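## Task

Shelf spots are labelled by a lot number printed on the shelf edge directly beneath each spot, and several spots may carry the same number. Place one cardboard box from a lot 562 spot and one from a lot 561 spot onto the desk so that no part of either box sticks out and hangs below the desk edge. If no spot has a given lot, leave that lot out. All remaining cardboard boxes must stay on the shelves they started on, the desk must stay roughly where it is, and the robot must not topple or finish leaning.

## Robot and tools

ROBOT. A Hello Robot Stretch 4, about 1.6 m tall, with a single arm. It has an omni-wheel base whose rim lies within 0.23 m of its centre, a lift that slides up a mast, an arm that telescopes straight forward, a three-axis wrist and a five-finger hand. There is one set of joints, so every call names joints directly rather than giving one list per arm.

FRAMES. Base frame: origin on the floor beneath the base centre, x ahead, y to the left, z up, in metres. hand_pose is reported in this frame for the hand point, which sits 0.045 m in front of the palm; the printed value can be slightly wrong. The odometry frame is the base frame as it stood when the scene began. base_odometry counts wheel rotation only, so slip shows as travel; heading is in rad, left positive, -3.142 to 3.142.

move. One action per call. base holds a single relative offset from where the base last reported itself: translate_m (forward +, -2 to 2 m), strafe_m (left +, -2 to 2 m), or rotate_rad (counter-clockwise from above +, -3.2 to 3.2 rad). translate_m and strafe_m may be combined for a straight diagonal drive; rotate_rad cannot be combined. joints is a dict of absolute targets by name: lift_m 0 to 1.2 m; arm_m 0 to 0.55 m extension; wrist_yaw_rad -1.134 to 4.276 (0 ahead, + left, 3.14 folded back); wrist_pitch_rad -1.117 to 4.259 (0 level, 1.57 pointing down); wrist_roll_rad -1.117 to 4.259 (0 palm up, 1.57 palm to the robot's right, 3.14 palm down). Finger targets hand_little, hand_ring, hand_middle, hand_index, hand_thumb_bend run -1 (curled) to +1 (straight); hand_thumb_turn runs -1 (opposite the fingers) to +1 (beside the palm). hand_force_limit (-1 to 1, roughly 0 to 10 N at the fingertip, 15 N for the thumb) and hand_speed (-0.96 to 1) are settings, not motions. Out-of-range joint targets are clipped and flagged; other bad values get the call refused, unknown keys make it invalid. Optional: pace ("slow", "default", "fast", "max"), speeds (per-joint top speed for lift_m, arm_m and the wrist joints), contact_limits (0 lightest to 1 hardest, default 0.5, only for arm_m, lift_m, translate_m, strafe_m, rotate_rad, placed next to that same command). {"end_of_arm": "enable_torque"} is sent alone to revive wrist motors that shut off. cameras picks which images come back (head_camera, head_left_camera, head_right_camera, wrist_camera, or "all"); blocking false returns in about half a second while motion continues. A move with no action simply reports state and images.

wait(seconds 0 to 10) lets time pass and reports state, returning early when running moves settle. stop brakes every running motion and can re-brake wheels left slack. zoom_image(camera, region [x0,y0,x1,y1] in pixels, at most 504 each way) enlarges part of the latest image, useful for reading lot labels. show_instructions shows the reference pages. finished_scene(scene = current number) ends the scene irreversibly; the goal must hold without the robot.

RESULTS. The move line reads done, or the worst status. base_status and joint_status per motion: done, moving, off_target (may still be pushing), contact_stop (held back, now slack), time_out (14 s cap, target dropped), limit_stop_at_own_body, limit_stop_at_tilt (lean above 6 degrees; lift, arm and wheels go slack), torque_fault (wrist motor limp until enable_torque). An uncommanded stop or refusal cancels the remaining move, wait and finished_scene calls of that reply. on_its_own notes what happened unbidden. lidar_m: 12 distances, 30-degree sectors, first straight ahead then counter-clockwise; "-" means nothing seen or closer than 0.25 m. wrist_depth_mm: 7x7 grid of depths, 100 to 2000 mm. base_tilt in degrees; turned_by_wheels vs turned_by_imu differing by over about 0.1 rad in one move means slip or a collision. motor_effort in percent with peaks; servo_current in mA. hand_stopped_by lists little, ring, middle, index, thumb_bend, thumb_turn as moving, target, force, stalled or fault; the *_load_n values are fingertip forces in N, dropping to near 0 when a grip is lost.

HAND. Fingers extend 0.06 to 0.07 m past the hand point; the wrist camera sits behind the palm heel and can collide. With the thumb turned in front, the hand wraps objects roughly 0.035 to 0.065 m thick. A finger moves only when its target changes; close gently with hand_speed at -0.94 or below, and raise hand_force_limit plus send a tighter target to squeeze harder. Starting settings are force limit 0 and speed -0.8.

CAUTIONS. Keep lift_m's contact limit at 0.15 or more when lifting 1 kg (0.3 for 2 kg). Avoid turning, driving or braking with over 1 kg held and arm_m above 0.2, especially fast. Self-collision risk: hand over the base with lift_m under about 0.25 (0.45 pointing down), tilting up while rolled, or yaw plus pitch below about -1.1. High lift_m slows the base. Do not drop boxes, slam into shelves or the desk, or push hard; set low contact limits near furniture. A slack lift sags, slack wheels may roll. Thinking time lets running moves continue.

Each tool is called after ">>>" in YAML: its name, and indented under it one key for each argument.

Reference images:

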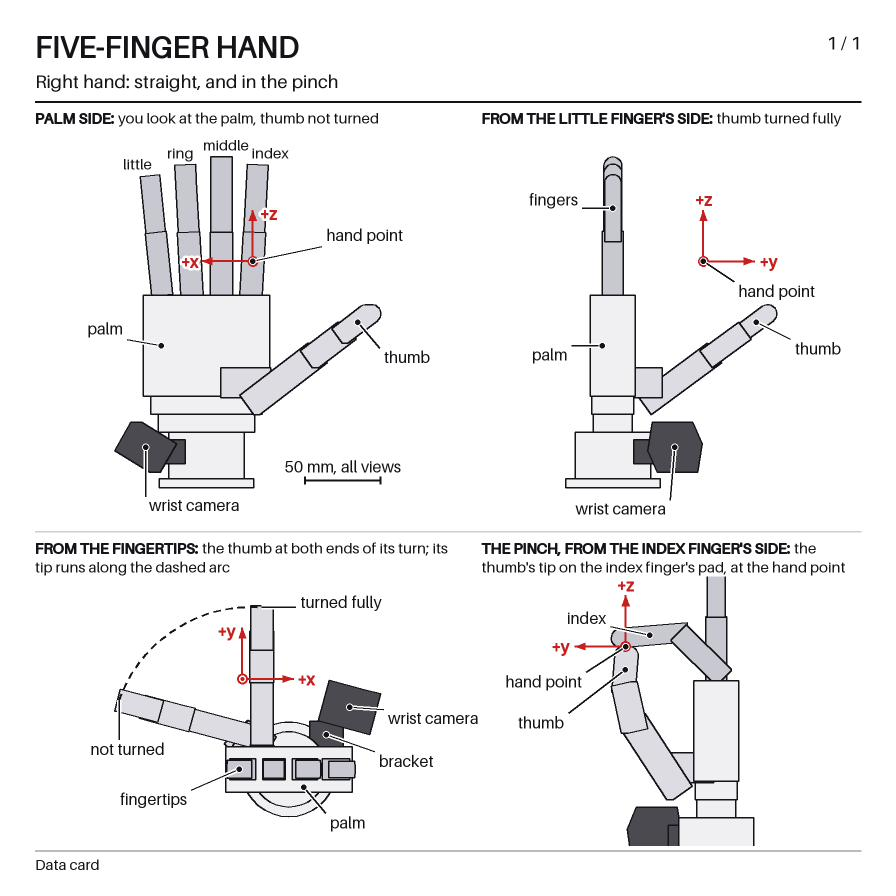

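## Session

>>> move:
  cameras: ["all"]

Scene clock: 0.00 s.
base_odometry: x=+0.000 y=+0.000 heading=+0.000
turned_by_wheels: +0.000
turned_by_imu: +0.000
base_tilt: forward=-1.5 right=+0.4
lidar_m: 0.65 0.69 1.08 2.38 1.04 0.77 0.75 0.79 1.61 1.58 1.70 0.67
base_status: not commanded
joint_positions: lift_m=+0.273 arm_m=+0.000 wrist_yaw_rad=+3.150 wrist_pitch_rad=+0.002 wrist_roll_rad=+0.000 hand_little=+1.000 hand_ring=+1.000 hand_middle=+1.000 hand_index=+1.000 hand_thumb_turn=+1.000 hand_thumb_bend=+1.000 hand_force_limit=+0.000 hand_speed=-0.800
joint_status: not commanded
measured_speeds: all 0
hand_stopped_by: target,target,target,target,target,target
little_load_n: 0.0
ring_load_n: 0.0
middle_load_n: 0.0
index_load_n: 0.0
thumb_bend_load_n: 0.0
thumb_turn_load_n: 0.0
motor_effort: lift_m=+21 arm_m=-1 wheel_0=+0 wheel_1=+1 wheel_2=+0
servo_current: wrist_yaw_rad=52 wrist_pitch_rad=39 wrist_roll_rad=59
hand_pose: x=-0.0517 y=+0.1164 z=+0.5112 quat_wxyz=(-0.501, -0.503, +0.499, +0.497) (m; base frame)
wrist_depth_mm: - 137 - - - - - / - 138 161 - - - - / - 138 207 - - - - / 138 139 242 - - - - / 904 - - - - - - / 904 - 122 123 - - - / 917 - - - - - -
pictures: head_camera, head_left_camera, head_right_camera, wrist_camera
camera_calibration:
wrist_camera: T_world_to_cam=[[0.0134746, 0.99986, 0.00993675, -0.102564], [0.0431883, 0.00934641, -0.999023, 0.495997], [-0.998976, 0.0138906, -0.0430563, 0.129849], [0, 0, 0, 1]] pos_world=[0.109677, 0.0961104, 0.502122]

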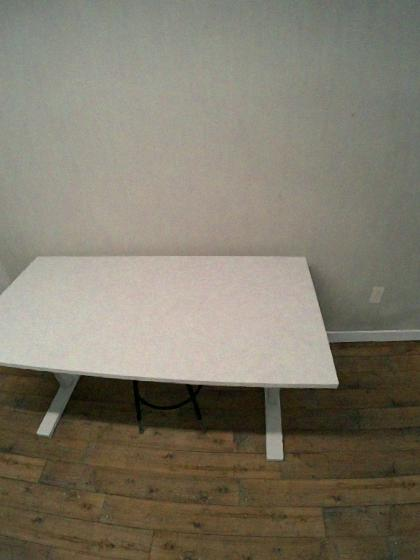

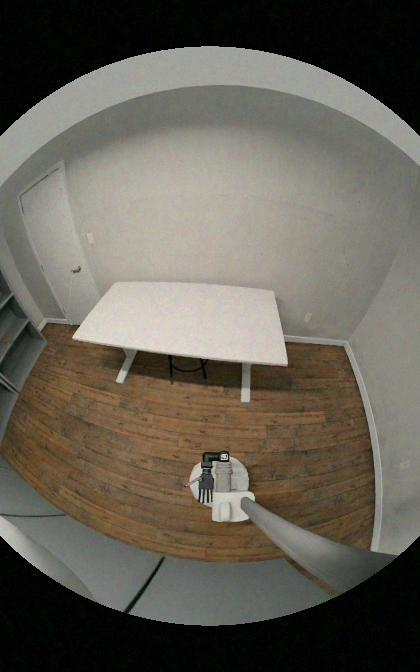

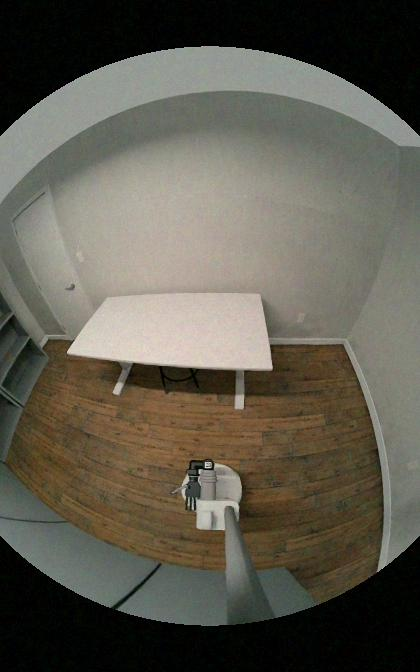

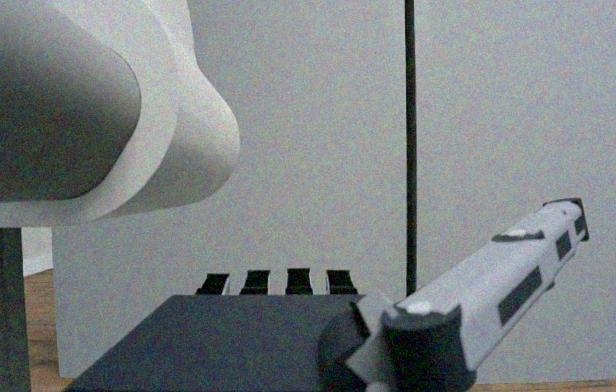

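>>> move:
  base: {"rotate_rad": 1.475}
  cameras: ["head_camera"]
  pace: "fast"

>>> zoom_image:
  camera: "head_camera"
  region: [60, 140, 240, 290]

>>> zoom_image:
  camera: "head_camera"
  region: [240, 140, 420, 290]

Scene clock: 14.50 s.
move: done
base_odometry: x=+0.000 y=+0.000 heading=+1.475
turned_by_wheels: +1.475
turned_by_imu: +1.472
base_tilt: forward=-1.3 right=+0.6
lidar_m: 2.64 1.12 0.81 0.73 0.78 1.69 1.58 1.67 0.68 0.64 0.71 0.97
base_status: done
joint_positions: lift_m=+0.273 arm_m=+0.000 wrist_yaw_rad=+3.150 wrist_pitch_rad=+0.002 wrist_roll_rad=+0.000 hand_little=+1.000 hand_ring=+1.000 hand_middle=+1.000 hand_index=+1.000 hand_thumb_turn=+1.000 hand_thumb_bend=+1.000 hand_force_limit=+0.000 hand_speed=-0.800
joint_status: not commanded
measured_speeds: all 0
hand_stopped_by: target,target,target,target,target,target
little_load_n: 0.0
ring_load_n: 0.0
middle_load_n: 0.0
index_load_n: 0.0
thumb_bend_load_n: 0.0
thumb_turn_load_n: 0.0
motor_effort: lift_m=+21(21) arm_m=-3(4) wheel_0=+0(7) wheel_1=+0(9) wheel_2=+2(13)
servo_current: wrist_yaw_rad=46(52) wrist_pitch_rad=46(52) wrist_roll_rad=39(65)
hand_pose: x=-0.0517 y=+0.1164 z=+0.5112 quat_wxyz=(-0.501, -0.503, +0.499, +0.497) (m; base frame)
wrist_depth_mm: - 137 - - - - - / - 138 166 - - - - / - 138 186 - - - - / 138 139 - - - - - / - - - - - - - / 1336 1464 122 123 - - - / 976 - - - - - -
pictures: head_camera

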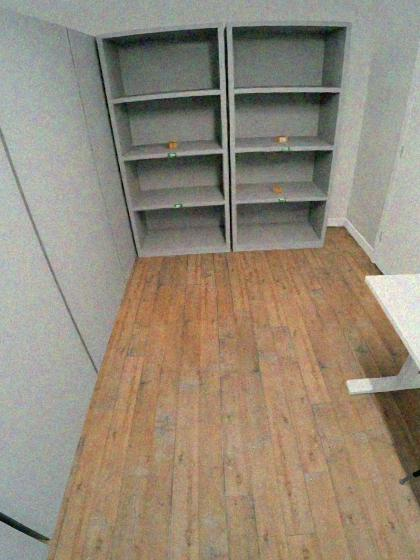

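Scaled by 2.800 from the camera's 420x560 image, which has a finer 1200x1600 frame.

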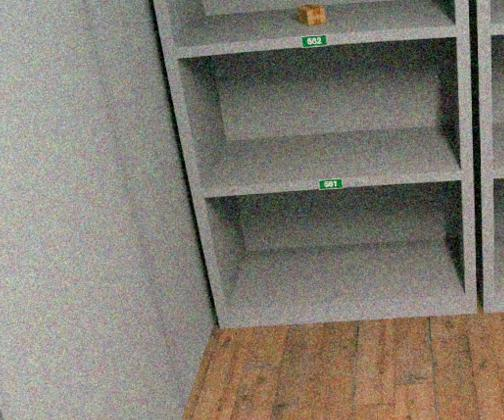

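Scaled by 2.800 from the camera's 420x560 image, which has a finer 1200x1600 frame.

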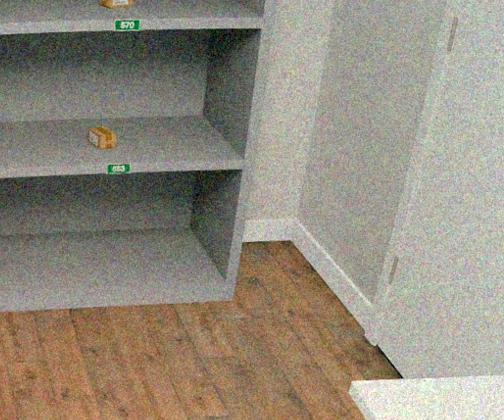

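>>> zoom_image:
  camera: "head_camera"
  region: [150, 135, 200, 215]

>>> zoom_image:
  camera: "head_camera"
  region: [260, 130, 310, 210]

>>> move:
  base: {"translate_m": 0.8}
  cameras: ["head_camera"]

>>> zoom_image:
  camera: "head_camera"
  region: [90, 130, 230, 330]

>>> zoom_image:
  camera: "head_camera"
  region: [230, 130, 370, 330]

Scaled by 6.300 from the camera's 420x560 image, which has a finer 1200x1600 frame.

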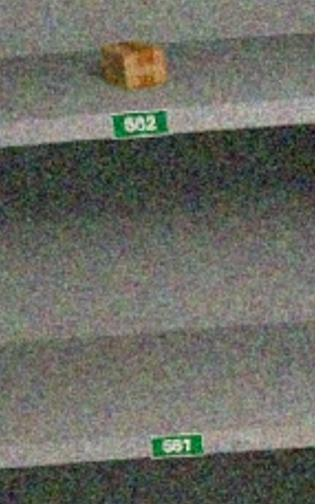

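Scaled by 6.300 from the camera's 420x560 image, which has a finer 1200x1600 frame.

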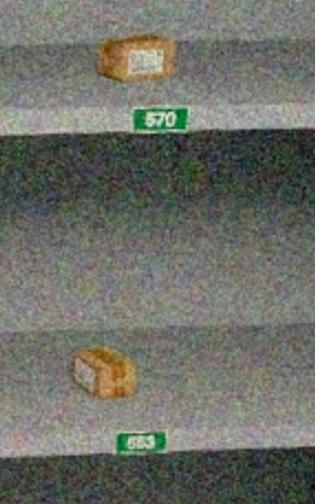

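Scene clock: 29.43 s.
move: done
base_odometry: x=+0.076 y=+0.796 heading=+1.475
turned_by_wheels: +0.000
turned_by_imu: -0.002
base_tilt: forward=-1.4 right=+0.4
lidar_m: 1.84 1.16 0.81 0.76 0.79 1.09 2.40 0.99 0.71 0.66 0.70 1.89
base_status: done
joint_positions: lift_m=+0.273 arm_m=+0.000 wrist_yaw_rad=+3.150 wrist_pitch_rad=+0.002 wrist_roll_rad=+0.000 hand_little=+1.000 hand_ring=+1.000 hand_middle=+1.000 hand_index=+1.000 hand_thumb_turn=+1.000 hand_thumb_bend=+1.000 hand_force_limit=+0.000 hand_speed=-0.800
joint_status: not commanded
measured_speeds: all 0
hand_stopped_by: target,target,target,target,target,target
little_load_n: 0.0
ring_load_n: 0.0
middle_load_n: 0.0
index_load_n: 0.0
thumb_bend_load_n: 0.0
thumb_turn_load_n: 0.0
motor_effort: lift_m=+21(21) arm_m=-3(4) wheel_0=+0(7) wheel_1=+1(6) wheel_2=+2(11)
servo_current: wrist_yaw_rad=46(52) wrist_pitch_rad=39(52) wrist_roll_rad=39(72)
hand_pose: x=-0.0517 y=+0.1164 z=+0.5112 quat_wxyz=(-0.501, -0.503, +0.499, +0.497) (m; base frame)
wrist_depth_mm: - 137 - - - - - / - 138 - - - - - / 106 138 225 - - - - / 138 141 - - - - - / - - - - - - - / 1336 1618 122 123 - - - / 991 - - - - - -
pictures: head_camera

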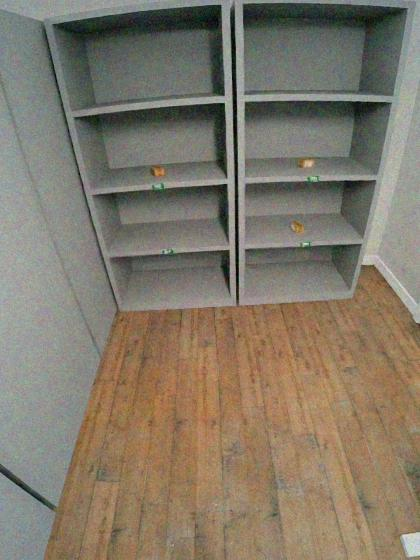

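Scaled by 2.520 from the camera's 420x560 image, which has a finer 1200x1600 frame.

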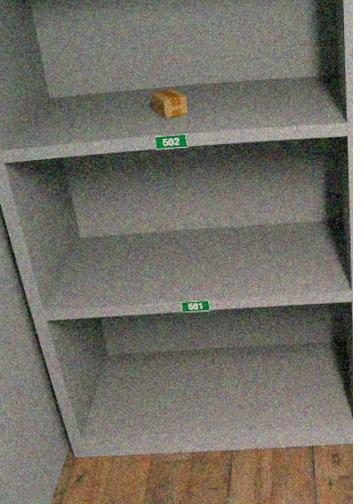

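Scaled by 2.520 from the camera's 420x560 image, which has a finer 1200x1600 frame.

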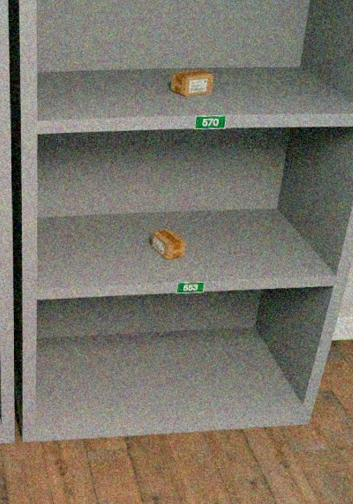

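>>> zoom_image:
  camera: "head_camera"
  region: [140, 160, 180, 200]

>>> zoom_image:
  camera: "head_camera"
  region: [150, 235, 190, 265]

>>> zoom_image:
  camera: "head_camera"
  region: [285, 215, 325, 255]

Scaled by 12.600 from the camera's 420x560 image, which has a finer 1200x1600 frame.

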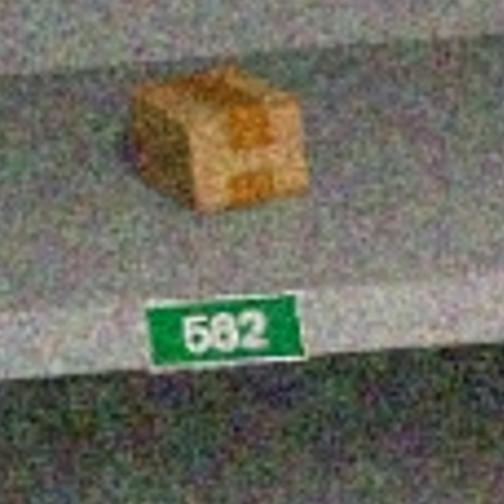

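Scaled by 12.600 from the camera's 420x560 image, which has a finer 1200x1600 frame.

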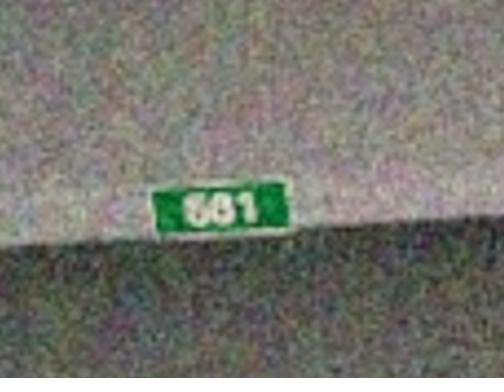

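Scaled by 12.600 from the camera's 420x560 image, which has a finer 1200x1600 frame.

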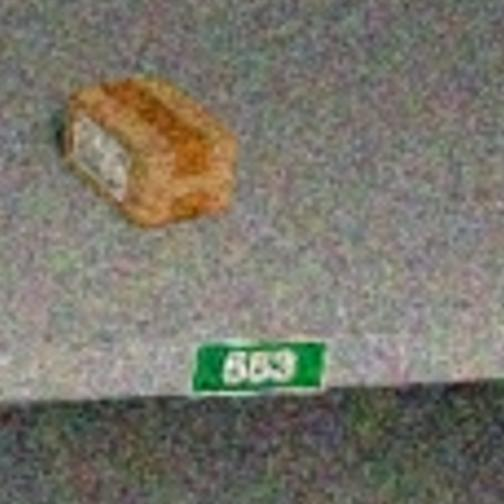

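>>> move:
  base: {"rotate_rad": 0.02}
  joints: {"wrist_yaw_rad": 1.4, "hand_speed": 0.3, "hand_thumb_turn": -1}

>>> move:
  base: {"translate_m": 1.3, "strafe_m": 0.18}
  joints: {"wrist_roll_rad": 3.14, "wrist_pitch_rad": 0.70, "lift_m": 1.09}
  cameras: ["all"]

Scene clock: 70.20 s.
move: done
base_odometry: x=+0.076 y=+0.796 heading=+1.495
turned_by_wheels: +0.020
turned_by_imu: +0.019
base_tilt: forward=-1.4 right=+0.4
lidar_m: 1.84 1.14 0.80 0.76 0.79 1.12 2.40 0.92 0.67 0.67 0.71 1.92
base_status: done
joint_positions: lift_m=+0.273 arm_m=+0.000 wrist_yaw_rad=+1.403 wrist_pitch_rad=+0.002 wrist_roll_rad=+0.000 hand_little=+1.000 hand_ring=+1.000 hand_middle=+1.000 hand_index=+1.000 hand_thumb_turn=-1.000 hand_thumb_bend=+1.000 hand_force_limit=+0.000 hand_speed=+0.300
joint_status: all done
measured_speeds: all 0
hand_stopped_by: target,target,target,target,target,target
little_load_n: 0.0
ring_load_n: 0.0
middle_load_n: 0.0
index_load_n: 0.0
thumb_bend_load_n: 0.0
thumb_turn_load_n: 0.0
motor_effort: lift_m=+21(21) arm_m=-3(4) wheel_0=-1(3) wheel_1=+0(3) wheel_2=-1(2)
servo_current: wrist_yaw_rad=46(124) wrist_pitch_rad=46(52) wrist_roll_rad=52(59)
hand_pose: x=+0.3245 y=+0.1987 z=+0.5112 quat_wxyz=(+0.059, +0.059, +0.705, +0.704) (m; base frame)
wrist_depth_mm: - - - - - - - / - - - - - - - / - - - - - - - / - - - - - - - / - - - - - - - / - - 122 - - - - / - - - - - - -
pictures: none

Scene clock: 76.07 s.
move: done
base_odometry: x=-0.005 y=+2.106 heading=+1.495
turned_by_wheels: +0.000
turned_by_imu: -0.001
base_tilt: forward=-1.4 right=+0.5
lidar_m: 0.53 0.56 0.60 0.58 0.61 0.85 2.42 1.26 1.30 1.61 0.80 0.57
base_status: done
joint_positions: lift_m=+1.090 arm_m=+0.000 wrist_yaw_rad=+1.403 wrist_pitch_rad=+0.698 wrist_roll_rad=+3.138 hand_little=+1.000 hand_ring=+1.000 hand_middle=+1.000 hand_index=+1.000 hand_thumb_turn=-1.000 hand_thumb_bend=+1.000 hand_force_limit=+0.000 hand_speed=+0.300
joint_status: all done
measured_speeds: all 0
hand_stopped_by: target,target,target,target,target,target
little_load_n: 0.0
ring_load_n: 0.0
middle_load_n: 0.0
index_load_n: 0.0
thumb_bend_load_n: 0.0
thumb_turn_load_n: 0.0
motor_effort: lift_m=+24(31) arm_m=-3(4) wheel_0=+0(6) wheel_1=-1(7) wheel_2=+0(11)
servo_current: wrist_yaw_rad=46(59) wrist_pitch_rad=39(85) wrist_roll_rad=59(124)
hand_pose: x=+0.2488 y=+0.1195 z=+1.0793 quat_wxyz=(-0.421, +0.903, -0.075, +0.036) (m; base frame)
wrist_depth_mm: - - 1138 1138 1138 - - / - - 976 - - - - / - - - - - - - / - - - - - - - / - - - - - - - / - - 123 - - - - / - - - - - - -
pictures: head_camera, head_left_camera, head_right_camera, wrist_camera
camera_calibration:
wrist_camera: T_world_to_cam=[[-0.989768, 0.14263, 0.00388151, 0.243254], [0.0901997, 0.604391, 0.791565, -0.964899], [0.110555, 0.783816, -0.611073, 0.699417], [0, 0, 0, 1]] pos_world=[0.250475, 0.000267204, 1.19023]

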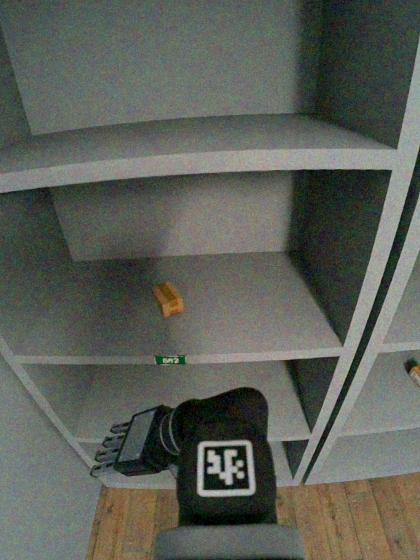

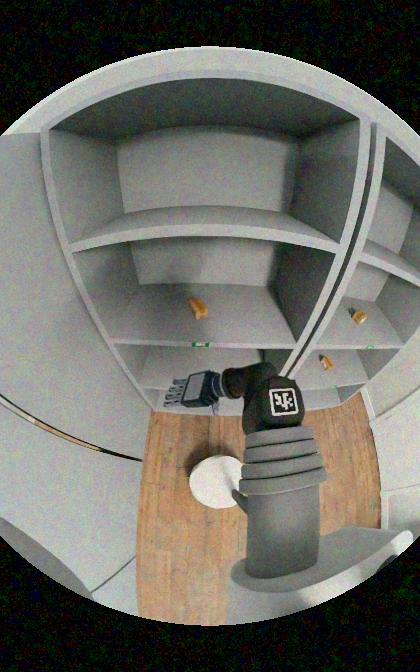

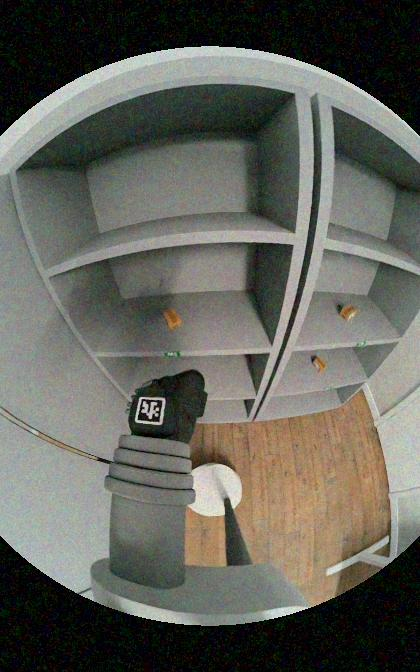

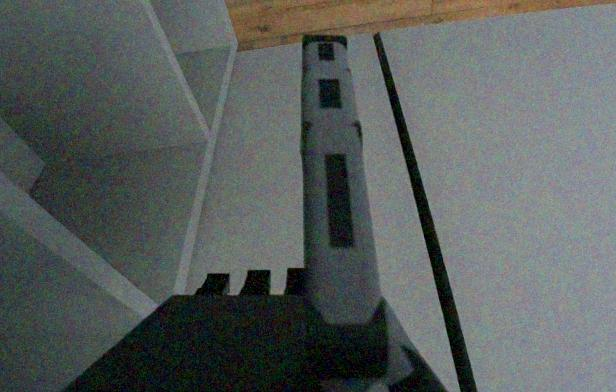

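>>> zoom_image:
  camera: "head_camera"
  region: [140, 270, 210, 370]

Scaled by 5.040 from the camera's 420x560 image, which has a finer 1200x1600 frame.

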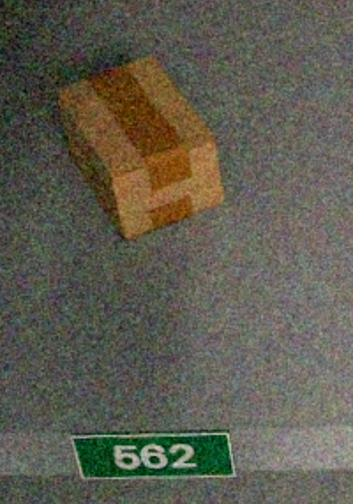

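>>> move:
  base: {"translate_m": 0.17, "strafe_m": -0.02}
  joints: {"lift_m": 1.1}

>>> move:
  joints: {"wrist_yaw_rad": 2.05, "arm_m": 0.27}
  cameras: ["head_camera", "wrist_camera"]

Scene clock: 124.93 s.
move: done
base_odometry: x=+0.028 y=+2.274 heading=+1.495
turned_by_wheels: +0.000
turned_by_imu: -0.002
base_tilt: forward=-1.5 right=+0.5
lidar_m: 0.37 0.38 0.57 0.58 0.63 0.90 2.47 1.35 1.55 1.62 0.53 0.39
base_status: done
joint_positions: lift_m=+1.100 arm_m=+0.000 wrist_yaw_rad=+1.402 wrist_pitch_rad=+0.698 wrist_roll_rad=+3.138 hand_little=+1.000 hand_ring=+1.000 hand_middle=+1.000 hand_index=+1.000 hand_thumb_turn=-1.000 hand_thumb_bend=+1.000 hand_force_limit=+0.000 hand_speed=+0.300
joint_status: all done
measured_speeds: all 0
hand_stopped_by: target,target,target,target,target,target
little_load_n: 0.0
ring_load_n: 0.0
middle_load_n: -0.5
index_load_n: 0.0
thumb_bend_load_n: 0.0
thumb_turn_load_n: 0.0
motor_effort: lift_m=+24(27) arm_m=-3(4) wheel_0=-1(7) wheel_1=+0(5) wheel_2=+0(12)
servo_current: wrist_yaw_rad=46(59) wrist_pitch_rad=39(52) wrist_roll_rad=52(65)
hand_pose: x=+0.2488 y=+0.1195 z=+1.0893 quat_wxyz=(-0.421, +0.903, -0.075, +0.036) (m; base frame)
wrist_depth_mm: - - - 1138 1160 1160 - / - 244 - 798 - 991 - / - 272 - - - 842 - / - - - - - 750 - / - - - - - 668 647 / - - 122 - - 603 585 / - - - - - - 549
pictures: none

Scene clock: 126.87 s.
move: done
base_odometry: x=+0.028 y=+2.274 heading=+1.495
turned_by_wheels: +0.000
turned_by_imu: -0.001
base_tilt: forward=-1.3 right=+0.5
lidar_m: 0.36 0.39 0.57 0.59 0.65 0.89 2.51 1.34 1.53 1.60 0.53 0.38
base_status: not commanded
joint_positions: lift_m=+1.100 arm_m=+0.270 wrist_yaw_rad=+2.047 wrist_pitch_rad=+0.698 wrist_roll_rad=+3.139 hand_little=+1.000 hand_ring=+1.000 hand_middle=+1.000 hand_index=+1.000 hand_thumb_turn=-1.000 hand_thumb_bend=+1.000 hand_force_limit=+0.000 hand_speed=+0.300
joint_status: all done
measured_speeds: all 0
hand_stopped_by: target,target,target,target,target,target
little_load_n: 0.0
ring_load_n: 0.0
middle_load_n: 0.0
index_load_n: 0.0
thumb_bend_load_n: 0.0
thumb_turn_load_n: 0.0
motor_effort: lift_m=+24(24) arm_m=+7(9) wheel_0=-1(1) wheel_1=+0(0) wheel_2=-1(1)
servo_current: wrist_yaw_rad=52(156) wrist_pitch_rad=46(46) wrist_roll_rad=46(59)
hand_pose: x=+0.4310 y=+0.1423 z=+1.0893 quat_wxyz=(-0.411, +0.880, +0.215, -0.099) (m; base frame)
wrist_depth_mm: 150 160 - - - 1229 1205 / 166 167 - - 1336 1366 1336 / - - - - - 1537 1576 / - - - - - - 1756 / - - - - - - - / 430 459 122 - - - - / 399 - - - - - -
pictures: head_camera, wrist_camera
camera_calibration:
wrist_camera: T_world_to_cam=[[-0.876841, -0.480764, 0.00405254, 0.460166], [-0.290981, 0.537378, 0.791552, -0.829216], [-0.382728, 0.692886, -0.611088, 0.893042], [0, 0, 0, 1]] pos_world=[0.503998, 0.0480572, 1.20023]

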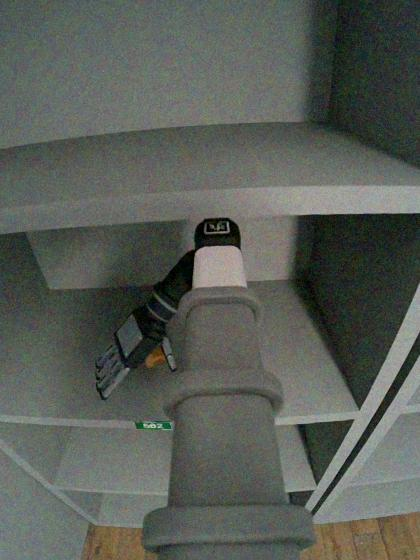

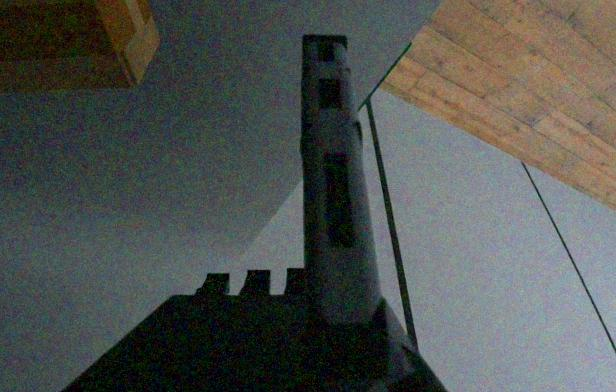

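>>> zoom_image:
  camera: "wrist_camera"
  region: [0, 0, 180, 120]

Scaled by 2.800.

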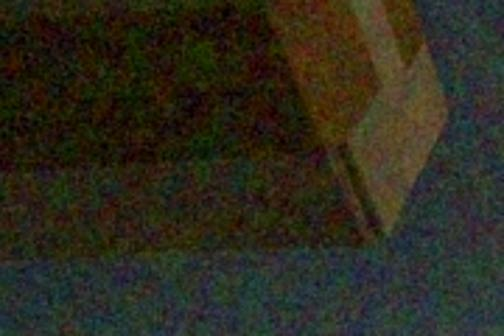

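>>> move:
  base: {"strafe_m": 0.02}
  joints: {"wrist_yaw_rad": 2.09, "arm_m": 0.40}
  cameras: ["wrist_camera"]

>>> zoom_image:
  camera: "wrist_camera"
  region: [150, 0, 500, 260]

Scene clock: 158.37 s.
move: done
base_odometry: x=+0.008 y=+2.276 heading=+1.495
turned_by_wheels: +0.000
turned_by_imu: -0.001
base_tilt: forward=-1.5 right=+0.4
lidar_m: 0.36 0.39 0.57 0.56 0.62 0.84 2.40 1.36 1.57 1.63 0.56 0.37
base_status: done
joint_positions: lift_m=+1.100 arm_m=+0.400 wrist_yaw_rad=+2.088 wrist_pitch_rad=+0.698 wrist_roll_rad=+3.139 hand_little=+1.000 hand_ring=+1.000 hand_middle=+1.000 hand_index=+1.000 hand_thumb_turn=-1.000 hand_thumb_bend=+1.000 hand_force_limit=+0.000 hand_speed=+0.300
joint_status: all done
measured_speeds: all 0
hand_stopped_by: target,target,target,target,target,target
little_load_n: -0.5
ring_load_n: 0.0
middle_load_n: 0.0
index_load_n: 0.0
thumb_bend_load_n: 0.0
thumb_turn_load_n: 0.0
motor_effort: lift_m=+24(24) arm_m=+7(9) wheel_0=+0(9) wheel_1=+0(8) wheel_2=-1(4)
servo_current: wrist_yaw_rad=52(104) wrist_pitch_rad=39(46) wrist_roll_rad=52(59)
hand_pose: x=+0.5553 y=+0.1418 z=+1.0893 quat_wxyz=(-0.409, +0.876, +0.233, -0.107) (m; base frame)
wrist_depth_mm: - - 171 172 - - - / - - 178 - - - - / - - 196 - - - 1661 / - - - - - - 1756 / - - - - - - - / 404 445 122 - - - - / 382 - - - - - -
pictures: wrist_camera
camera_calibration:
wrist_camera: T_world_to_cam=[[-0.856761, -0.515697, 0.00409968, 0.562642], [-0.312385, 0.525277, 0.791517, -0.779144], [-0.410337, 0.67686, -0.611133, 0.958598], [0, 0, 0, 1]] pos_world=[0.632004, 0.050583, 1.20023]

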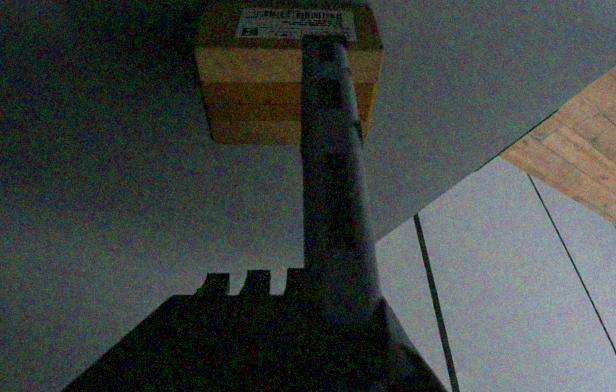

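Scaled by 1.440.

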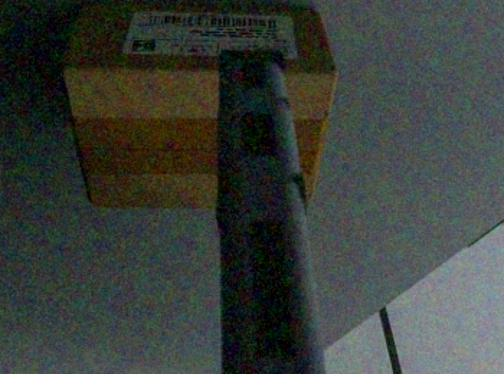

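>>> move:
  joints: {"arm_m": 0.412}

>>> move:
  joints: {"lift_m": 1.052}
  contact_limits: {"lift_m": 0.2}
  cameras: ["wrist_camera"]

>>> move:
  joints: {"hand_index": 0.0, "hand_middle": 0.0, "hand_ring": 0.0, "hand_force_limit": -0.4, "hand_speed": -0.93}
  cameras: ["wrist_camera"]

Scene clock: 181.40 s.
move: done
base_odometry: x=+0.008 y=+2.276 heading=+1.495
turned_by_wheels: +0.000
turned_by_imu: -0.001
base_tilt: forward=-1.4 right=+0.4
lidar_m: 0.36 0.39 0.57 0.56 0.62 0.84 2.44 1.38 1.55 1.61 0.52 0.40
base_status: not commanded
joint_positions: lift_m=+1.100 arm_m=+0.412 wrist_yaw_rad=+2.088 wrist_pitch_rad=+0.698 wrist_roll_rad=+3.139 hand_little=+1.000 hand_ring=+1.000 hand_middle=+1.000 hand_index=+1.000 hand_thumb_turn=-1.000 hand_thumb_bend=+1.000 hand_force_limit=+0.000 hand_speed=+0.300
joint_status: all done
measured_speeds: all 0
hand_stopped_by: target,target,target,target,target,target
little_load_n: 0.0
ring_load_n: 0.0
middle_load_n: 0.0
index_load_n: 0.0
thumb_bend_load_n: 0.0
thumb_turn_load_n: 0.0
motor_effort: lift_m=+24(24) arm_m=+7(9) wheel_0=+0(0) wheel_1=+0(1) wheel_2=-1(2)
servo_current: wrist_yaw_rad=46(52) wrist_pitch_rad=46(46) wrist_roll_rad=52(59)
hand_pose: x=+0.5673 y=+0.1418 z=+1.0893 quat_wxyz=(-0.409, +0.876, +0.233, -0.107) (m; base frame)
wrist_depth_mm: - - 183 176 187 - - / - - 174 - - - - / - - 202 202 - - 1618 / - - - - - - 1808 / - - - - - - - / 407 442 122 - - - - / 382 - - - - - -
pictures: none

Scene clock: 182.50 s.
move: done
base_odometry: x=+0.008 y=+2.276 heading=+1.495
turned_by_wheels: +0.000
turned_by_imu: +0.000
base_tilt: forward=-1.3 right=+0.6
lidar_m: 0.36 0.39 0.55 0.54 0.59 0.87 2.40 1.38 1.50 1.63 0.53 0.39
base_status: not commanded
joint_positions: lift_m=+1.052 arm_m=+0.412 wrist_yaw_rad=+2.088 wrist_pitch_rad=+0.698 wrist_roll_rad=+3.139 hand_little=+1.000 hand_ring=+1.000 hand_middle=+1.000 hand_index=+1.000 hand_thumb_turn=-1.000 hand_thumb_bend=+1.000 hand_force_limit=+0.000 hand_speed=+0.300
joint_status: all done
measured_speeds: all 0
hand_stopped_by: target,target,target,target,target,target
little_load_n: 0.0
ring_load_n: 0.0
middle_load_n: 0.0
index_load_n: 0.0
thumb_bend_load_n: 0.0
thumb_turn_load_n: 0.0
motor_effort: lift_m=+14(24) arm_m=+7(7) wheel_0=+0(0) wheel_1=+0(0) wheel_2=-1(2)
servo_current: wrist_yaw_rad=46(52) wrist_pitch_rad=46(46) wrist_roll_rad=59(59)
contact_limits: lift_m 0.2
hand_pose: x=+0.5673 y=+0.1418 z=+1.0421 quat_wxyz=(-0.409, +0.876, +0.233, -0.107) (m; base frame)
wrist_depth_mm: - - - - - - - / - - 148 148 - - - / - - 139 - 142 - - / - - 166 160 - - 1808 / - - - - - - - / 399 - 122 - - - - / 382 - - - - - -
pictures: wrist_camera
camera_calibration:
wrist_camera: T_world_to_cam=[[-0.856696, -0.515806, 0.00402453, 0.573166], [-0.312524, 0.525242, 0.791486, -0.737909], [-0.410367, 0.676805, -0.611174, 0.934746], [0, 0, 0, 1]] pos_world=[0.644003, 0.0505828, 1.15303]

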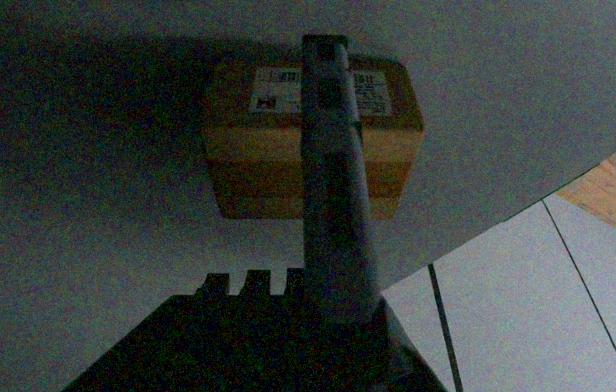

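Scene clock: 187.90 s.
move: off_target
base_odometry: x=+0.008 y=+2.276 heading=+1.495
turned_by_wheels: +0.000
turned_by_imu: -0.001
base_tilt: forward=-1.3 right=+0.5
lidar_m: 0.36 0.38 0.55 0.59 0.62 0.86 2.37 1.41 1.52 1.64 0.55 0.39
base_status: not commanded
joint_positions: lift_m=+1.052 arm_m=+0.412 wrist_yaw_rad=+2.088 wrist_pitch_rad=+0.698 wrist_roll_rad=+3.139 hand_little=+1.000 hand_ring=+0.011 hand_middle=+0.050 hand_index=+0.024 hand_thumb_turn=-1.000 hand_thumb_bend=+1.000 hand_force_limit=-0.400 hand_speed=-0.930
joint_status: hand_middle off_target (ended at +0.050, target +0.000); hand_index off_target (ended at +0.024, target +0.000); the others done
measured_speeds: all 0
hand_stopped_by: target,force,force,force,target,target
little_load_n: 0.0
ring_load_n: 4.0
middle_load_n: 1.5
index_load_n: 3.5
thumb_bend_load_n: 1.0
thumb_turn_load_n: 2.0
motor_effort: lift_m=+14(14) arm_m=+7(7) wheel_0=+0(0) wheel_1=+0(1) wheel_2=-2(2)
servo_current: wrist_yaw_rad=46(52) wrist_pitch_rad=52(52) wrist_roll_rad=46(65)
contact_limits: lift_m 0.2
hand_pose: x=+0.5673 y=+0.1418 z=+1.0421 quat_wxyz=(-0.409, +0.876, +0.233, -0.107) (m; base frame)
wrist_depth_mm: - - 145 136 146 - - / - - 126 122 130 - - / - - 138 - 140 - - / - - 159 159 - - 1808 / - - - - - - - / 399 - 122 122 - - - / 382 - - - - - -
pictures: wrist_camera
camera_calibration:
wrist_camera: T_world_to_cam=[[-0.856696, -0.515806, 0.00402453, 0.573166], [-0.312524, 0.525242, 0.791486, -0.737909], [-0.410367, 0.676805, -0.611174, 0.934746], [0, 0, 0, 1]] pos_world=[0.644003, 0.0505828, 1.15303]

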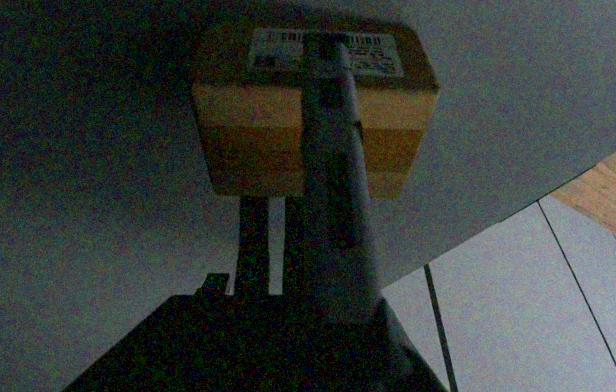

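>>> move:
  joints: {"hand_thumb_bend": 0.5, "hand_force_limit": 0.2, "hand_speed": -0.93}

>>> move:
  joints: {"hand_index": -0.3, "hand_middle": -0.3, "hand_ring": -0.3, "hand_force_limit": 0.2}

>>> move:
  joints: {"lift_m": 1.085}
  pace: "slow"
  cameras: ["wrist_camera"]

Scene clock: 197.70 s.
move: off_target
base_odometry: x=+0.008 y=+2.276 heading=+1.495
turned_by_wheels: +0.000
turned_by_imu: -0.001
base_tilt: forward=-1.5 right=+0.4
lidar_m: 0.37 0.36 0.53 0.57 0.63 0.86 2.43 1.38 1.56 1.61 0.54 0.39
base_status: not commanded
joint_positions: lift_m=+1.052 arm_m=+0.412 wrist_yaw_rad=+2.088 wrist_pitch_rad=+0.698 wrist_roll_rad=+3.139 hand_little=+1.000 hand_ring=+0.011 hand_middle=+0.050 hand_index=+0.024 hand_thumb_turn=-1.000 hand_thumb_bend=+0.978 hand_force_limit=+0.200 hand_speed=-0.930
joint_status: hand_thumb_bend off_target (ended at +0.978, target +0.500); the others done
measured_speeds: all 0
hand_stopped_by: target,force,force,force,force,target
little_load_n: 0.0
ring_load_n: 5.0
middle_load_n: 3.0
index_load_n: 4.5
thumb_bend_load_n: 9.0
thumb_turn_load_n: 2.5
motor_effort: lift_m=+14(14) arm_m=+7(7) wheel_0=+0(0) wheel_1=+0(1) wheel_2=-2(2)
servo_current: wrist_yaw_rad=39(52) wrist_pitch_rad=46(52) wrist_roll_rad=46(65)
contact_limits: lift_m 0.2
hand_pose: x=+0.5673 y=+0.1418 z=+1.0421 quat_wxyz=(-0.409, +0.876, +0.233, -0.107) (m; base frame)
wrist_depth_mm: - - 145 136 146 - - / - - 126 123 130 - - / - - 139 - 140 - - / - - 159 160 - - 1863 / - - - - - - - / 397 - 122 123 - - - / 382 - - - - - -
pictures: none

Scene clock: 199.07 s.
move: off_target
base_odometry: x=+0.008 y=+2.276 heading=+1.495
turned_by_wheels: +0.000
turned_by_imu: +0.000
base_tilt: forward=-1.5 right=+0.5
lidar_m: 0.35 0.40 0.58 0.57 0.60 0.85 2.42 1.40 1.51 1.63 0.56 0.40
base_status: not commanded
joint_positions: lift_m=+1.052 arm_m=+0.412 wrist_yaw_rad=+2.088 wrist_pitch_rad=+0.698 wrist_roll_rad=+3.139 hand_little=+1.000 hand_ring=+0.000 hand_middle=+0.034 hand_index=+0.013 hand_thumb_turn=-1.000 hand_thumb_bend=+0.979 hand_force_limit=+0.200 hand_speed=-0.930
joint_status: hand_ring off_target (ended at +0.000, target -0.300); hand_middle off_target (ended at +0.034, target -0.300); hand_index off_target (ended at +0.013, target -0.300); the others done
measured_speeds: all 0
hand_stopped_by: target,force,force,force,force,target
little_load_n: 0.0
ring_load_n: 6.0
middle_load_n: 7.5
index_load_n: 6.5
thumb_bend_load_n: 11.5
thumb_turn_load_n: 4.0
motor_effort: lift_m=+14(14) arm_m=+7(7) wheel_0=+0(0) wheel_1=+0(0) wheel_2=-1(2)
servo_current: wrist_yaw_rad=46(52) wrist_pitch_rad=46(52) wrist_roll_rad=33(72)
contact_limits: lift_m 0.2
hand_pose: x=+0.5673 y=+0.1418 z=+1.0421 quat_wxyz=(-0.409, +0.876, +0.233, -0.107) (m; base frame)
wrist_depth_mm: - - 144 135 145 - - / - - 126 - 130 - - / - - 138 - 139 - - / - - 159 160 - - 1863 / - - - - - - - / 397 - 122 123 - - - / 379 - - - - - -
pictures: none

Scene clock: 200.17 s.
move: done
base_odometry: x=+0.008 y=+2.276 heading=+1.495
turned_by_wheels: +0.000
turned_by_imu: +0.000
base_tilt: forward=-1.4 right=+0.4
lidar_m: 0.36 0.40 0.57 0.58 0.62 0.87 2.40 1.40 1.57 1.63 0.52 0.38
base_status: not commanded
joint_positions: lift_m=+1.085 arm_m=+0.412 wrist_yaw_rad=+2.088 wrist_pitch_rad=+0.698 wrist_roll_rad=+3.139 hand_little=+1.000 hand_ring=+0.000 hand_middle=+0.034 hand_index=+0.013 hand_thumb_turn=-1.000 hand_thumb_bend=+0.979 hand_force_limit=+0.200 hand_speed=-0.930
joint_status: all done
measured_speeds: all 0
hand_stopped_by: target,force,force,force,force,target
little_load_n: 0.0
ring_load_n: 6.0
middle_load_n: 7.5
index_load_n: 6.5
thumb_bend_load_n: 11.5
thumb_turn_load_n: 3.5
motor_effort: lift_m=+25(27) arm_m=+7(7) wheel_0=+0(0) wheel_1=+0(1) wheel_2=-1(2)
servo_current: wrist_yaw_rad=52(52) wrist_pitch_rad=33(46) wrist_roll_rad=59(59)
hand_pose: x=+0.5673 y=+0.1418 z=+1.0742 quat_wxyz=(-0.409, +0.876, +0.233, -0.107) (m; base frame)
wrist_depth_mm: - - 144 135 145 - - / - - 126 - 130 - - / - - 138 - 140 - 1576 / - - 159 159 - - 1756 / - - - - - - - / 404 436 122 123 - - - / 382 - - - - - -
pictures: wrist_camera
camera_calibration:
wrist_camera: T_world_to_cam=[[-0.856713, -0.515778, 0.00406623, 0.572997], [-0.312478, 0.52527, 0.791485, -0.763346], [-0.410366, 0.676805, -0.611175, 0.954364], [0, 0, 0, 1]] pos_world=[0.644004, 0.0505829, 1.18513]

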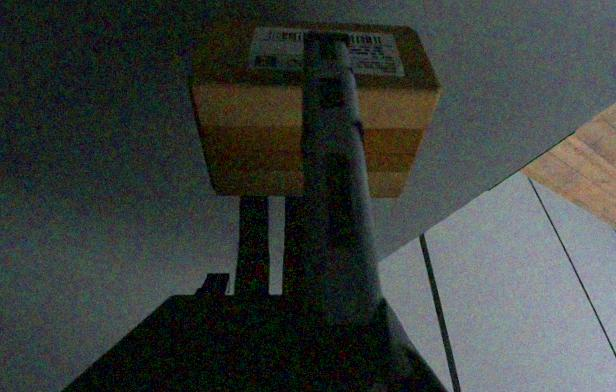

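>>> move:
  joints: {"arm_m": 0.0}

>>> move:
  base: {"translate_m": -1.75, "strafe_m": -0.2}
  joints: {"wrist_yaw_rad": 1.4, "lift_m": 0.87}

>>> move:
  base: {"rotate_rad": -1.57}
  cameras: ["head_camera", "wrist_camera", "head_left_camera"]

Scene clock: 216.77 s.
move: done
base_odometry: x=+0.008 y=+2.276 heading=+1.495
turned_by_wheels: +0.000
turned_by_imu: -0.001
base_tilt: forward=-1.3 right=+0.3
lidar_m: 0.37 0.38 0.56 0.59 0.62 0.88 2.40 1.39 1.55 1.59 0.55 0.37
base_status: not commanded
joint_positions: lift_m=+1.085 arm_m=+0.000 wrist_yaw_rad=+2.088 wrist_pitch_rad=+0.698 wrist_roll_rad=+3.139 hand_little=+1.000 hand_ring=+0.000 hand_middle=+0.034 hand_index=+0.013 hand_thumb_turn=-1.000 hand_thumb_bend=+0.979 hand_force_limit=+0.200 hand_speed=-0.930
joint_status: all done
measured_speeds: all 0
hand_stopped_by: target,force,force,force,force,target
little_load_n: 0.0
ring_load_n: 6.0
middle_load_n: 7.5
index_load_n: 6.5
thumb_bend_load_n: 11.5
thumb_turn_load_n: 3.5
motor_effort: lift_m=+25(25) arm_m=-7(9) wheel_0=+0(0) wheel_1=+0(0) wheel_2=-1(2)
servo_current: wrist_yaw_rad=46(52) wrist_pitch_rad=46(46) wrist_roll_rad=46(65)
hand_pose: x=+0.1559 y=+0.1418 z=+1.0742 quat_wxyz=(-0.409, +0.876, +0.233, -0.107) (m; base frame)
wrist_depth_mm: - - 145 149 1118 1160 1205 / - - 126 - 130 1336 1336 / - - 138 - 140 1576 1537 / - - 159 160 - - 1808 / - - - - - - - / - - 122 123 - - - / - - - - - - -
pictures: none

Scene clock: 224.13 s.
move: done
base_odometry: x=+0.074 y=+0.516 heading=+1.495
turned_by_wheels: +0.000
turned_by_imu: -0.003
base_tilt: forward=-1.4 right=+0.4
lidar_m: 2.13 1.13 0.81 0.78 0.82 1.14 2.11 0.92 0.65 0.63 0.67 2.09
base_status: done
joint_positions: lift_m=+0.870 arm_m=+0.000 wrist_yaw_rad=+1.403 wrist_pitch_rad=+0.698 wrist_roll_rad=+3.139 hand_little=+1.000 hand_ring=+0.000 hand_middle=+0.034 hand_index=+0.013 hand_thumb_turn=-1.000 hand_thumb_bend=+0.979 hand_force_limit=+0.200 hand_speed=-0.930
joint_status: all done
measured_speeds: all 0
hand_stopped_by: target,force,force,force,force,target
little_load_n: 0.0
ring_load_n: 6.0
middle_load_n: 8.0
index_load_n: 6.5
thumb_bend_load_n: 11.5
thumb_turn_load_n: 4.0
motor_effort: lift_m=+15(23) arm_m=-6(7) wheel_0=-1(7) wheel_1=+0(8) wheel_2=+0(12)
servo_current: wrist_yaw_rad=46(130) wrist_pitch_rad=46(52) wrist_roll_rad=46(72)
hand_pose: x=+0.2491 y=+0.1195 z=+0.8600 quat_wxyz=(-0.421, +0.903, -0.075, +0.036) (m; base frame)
wrist_depth_mm: 960 960 904 149 917 976 960 / 1078 1078 128 - 130 1118 1118 / 1255 1205 138 - 140 1098 - / - - 159 159 - 976 - / - - - - - - - / - - 122 123 - - 768 / - - - - - - -
pictures: none

Scene clock: 226.20 s.
move: done
base_odometry: x=+0.074 y=+0.516 heading=-0.075
turned_by_wheels: -1.570
turned_by_imu: -1.569
base_tilt: forward=-1.3 right=+0.4
lidar_m: 0.62 0.68 2.03 2.13 1.17 0.83 0.75 0.83 1.15 2.11 0.89 0.65
base_status: done
joint_positions: lift_m=+0.870 arm_m=+0.000 wrist_yaw_rad=+1.402 wrist_pitch_rad=+0.699 wrist_roll_rad=+3.139 hand_little=+1.000 hand_ring=+0.000 hand_middle=+0.034 hand_index=+0.013 hand_thumb_turn=-1.000 hand_thumb_bend=+0.979 hand_force_limit=+0.200 hand_speed=-0.930
joint_status: not commanded
measured_speeds: all 0
hand_stopped_by: target,force,force,force,force,target
little_load_n: 0.0
ring_load_n: 6.0
middle_load_n: 8.0
index_load_n: 6.5
thumb_bend_load_n: 11.5
thumb_turn_load_n: 3.5
motor_effort: lift_m=+15(15) arm_m=-7(7) wheel_0=-1(7) wheel_1=-1(7) wheel_2=+1(9)
servo_current: wrist_yaw_rad=52(52) wrist_pitch_rad=39(52) wrist_roll_rad=39(59)
hand_pose: x=+0.2492 y=+0.1194 z=+0.8600 quat_wxyz=(-0.421, +0.903, -0.075, +0.036) (m; base frame)
wrist_depth_mm: 946 960 904 149 904 960 976 / 1042 1060 126 - 130 1098 1098 / 1255 1281 143 - 140 1281 1255 / 1430 1499 1430 166 - 1499 1499 / - 1756 1808 1708 - 1863 1756 / - - 123 123 - - - / - - - - - - 1808
pictures: head_camera, head_left_camera, wrist_camera
camera_calibration:
wrist_camera: T_world_to_cam=[[-0.989659, 0.14338, 0.00412616, 0.244155], [0.0908932, 0.604602, 0.791325, -0.791216], [0.110966, 0.783517, -0.611382, 0.565649], [0, 0, 0, 1]] pos_world=[0.250779, 0.000168926, 0.970929]

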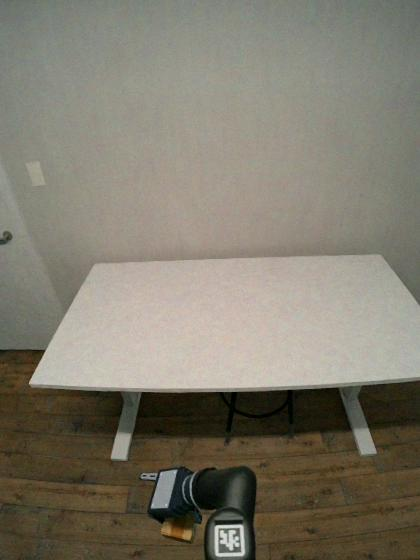

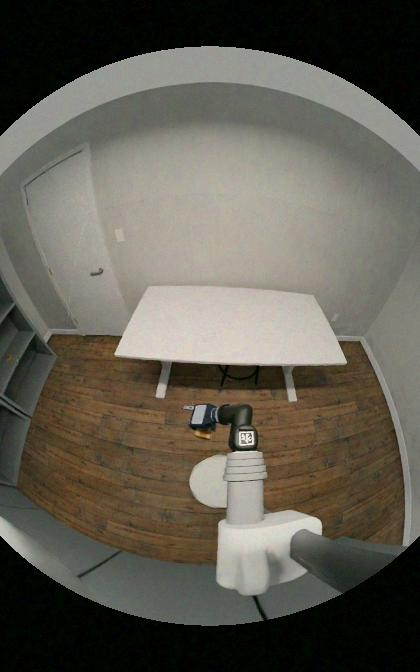

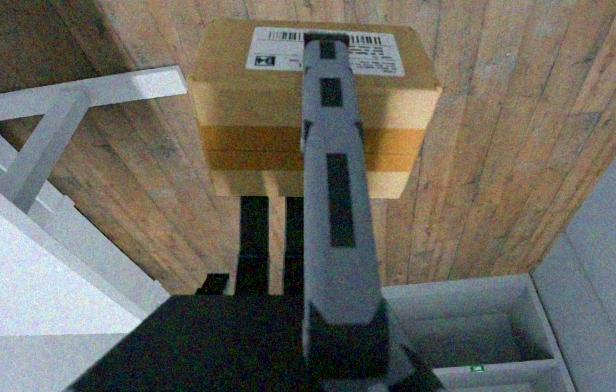

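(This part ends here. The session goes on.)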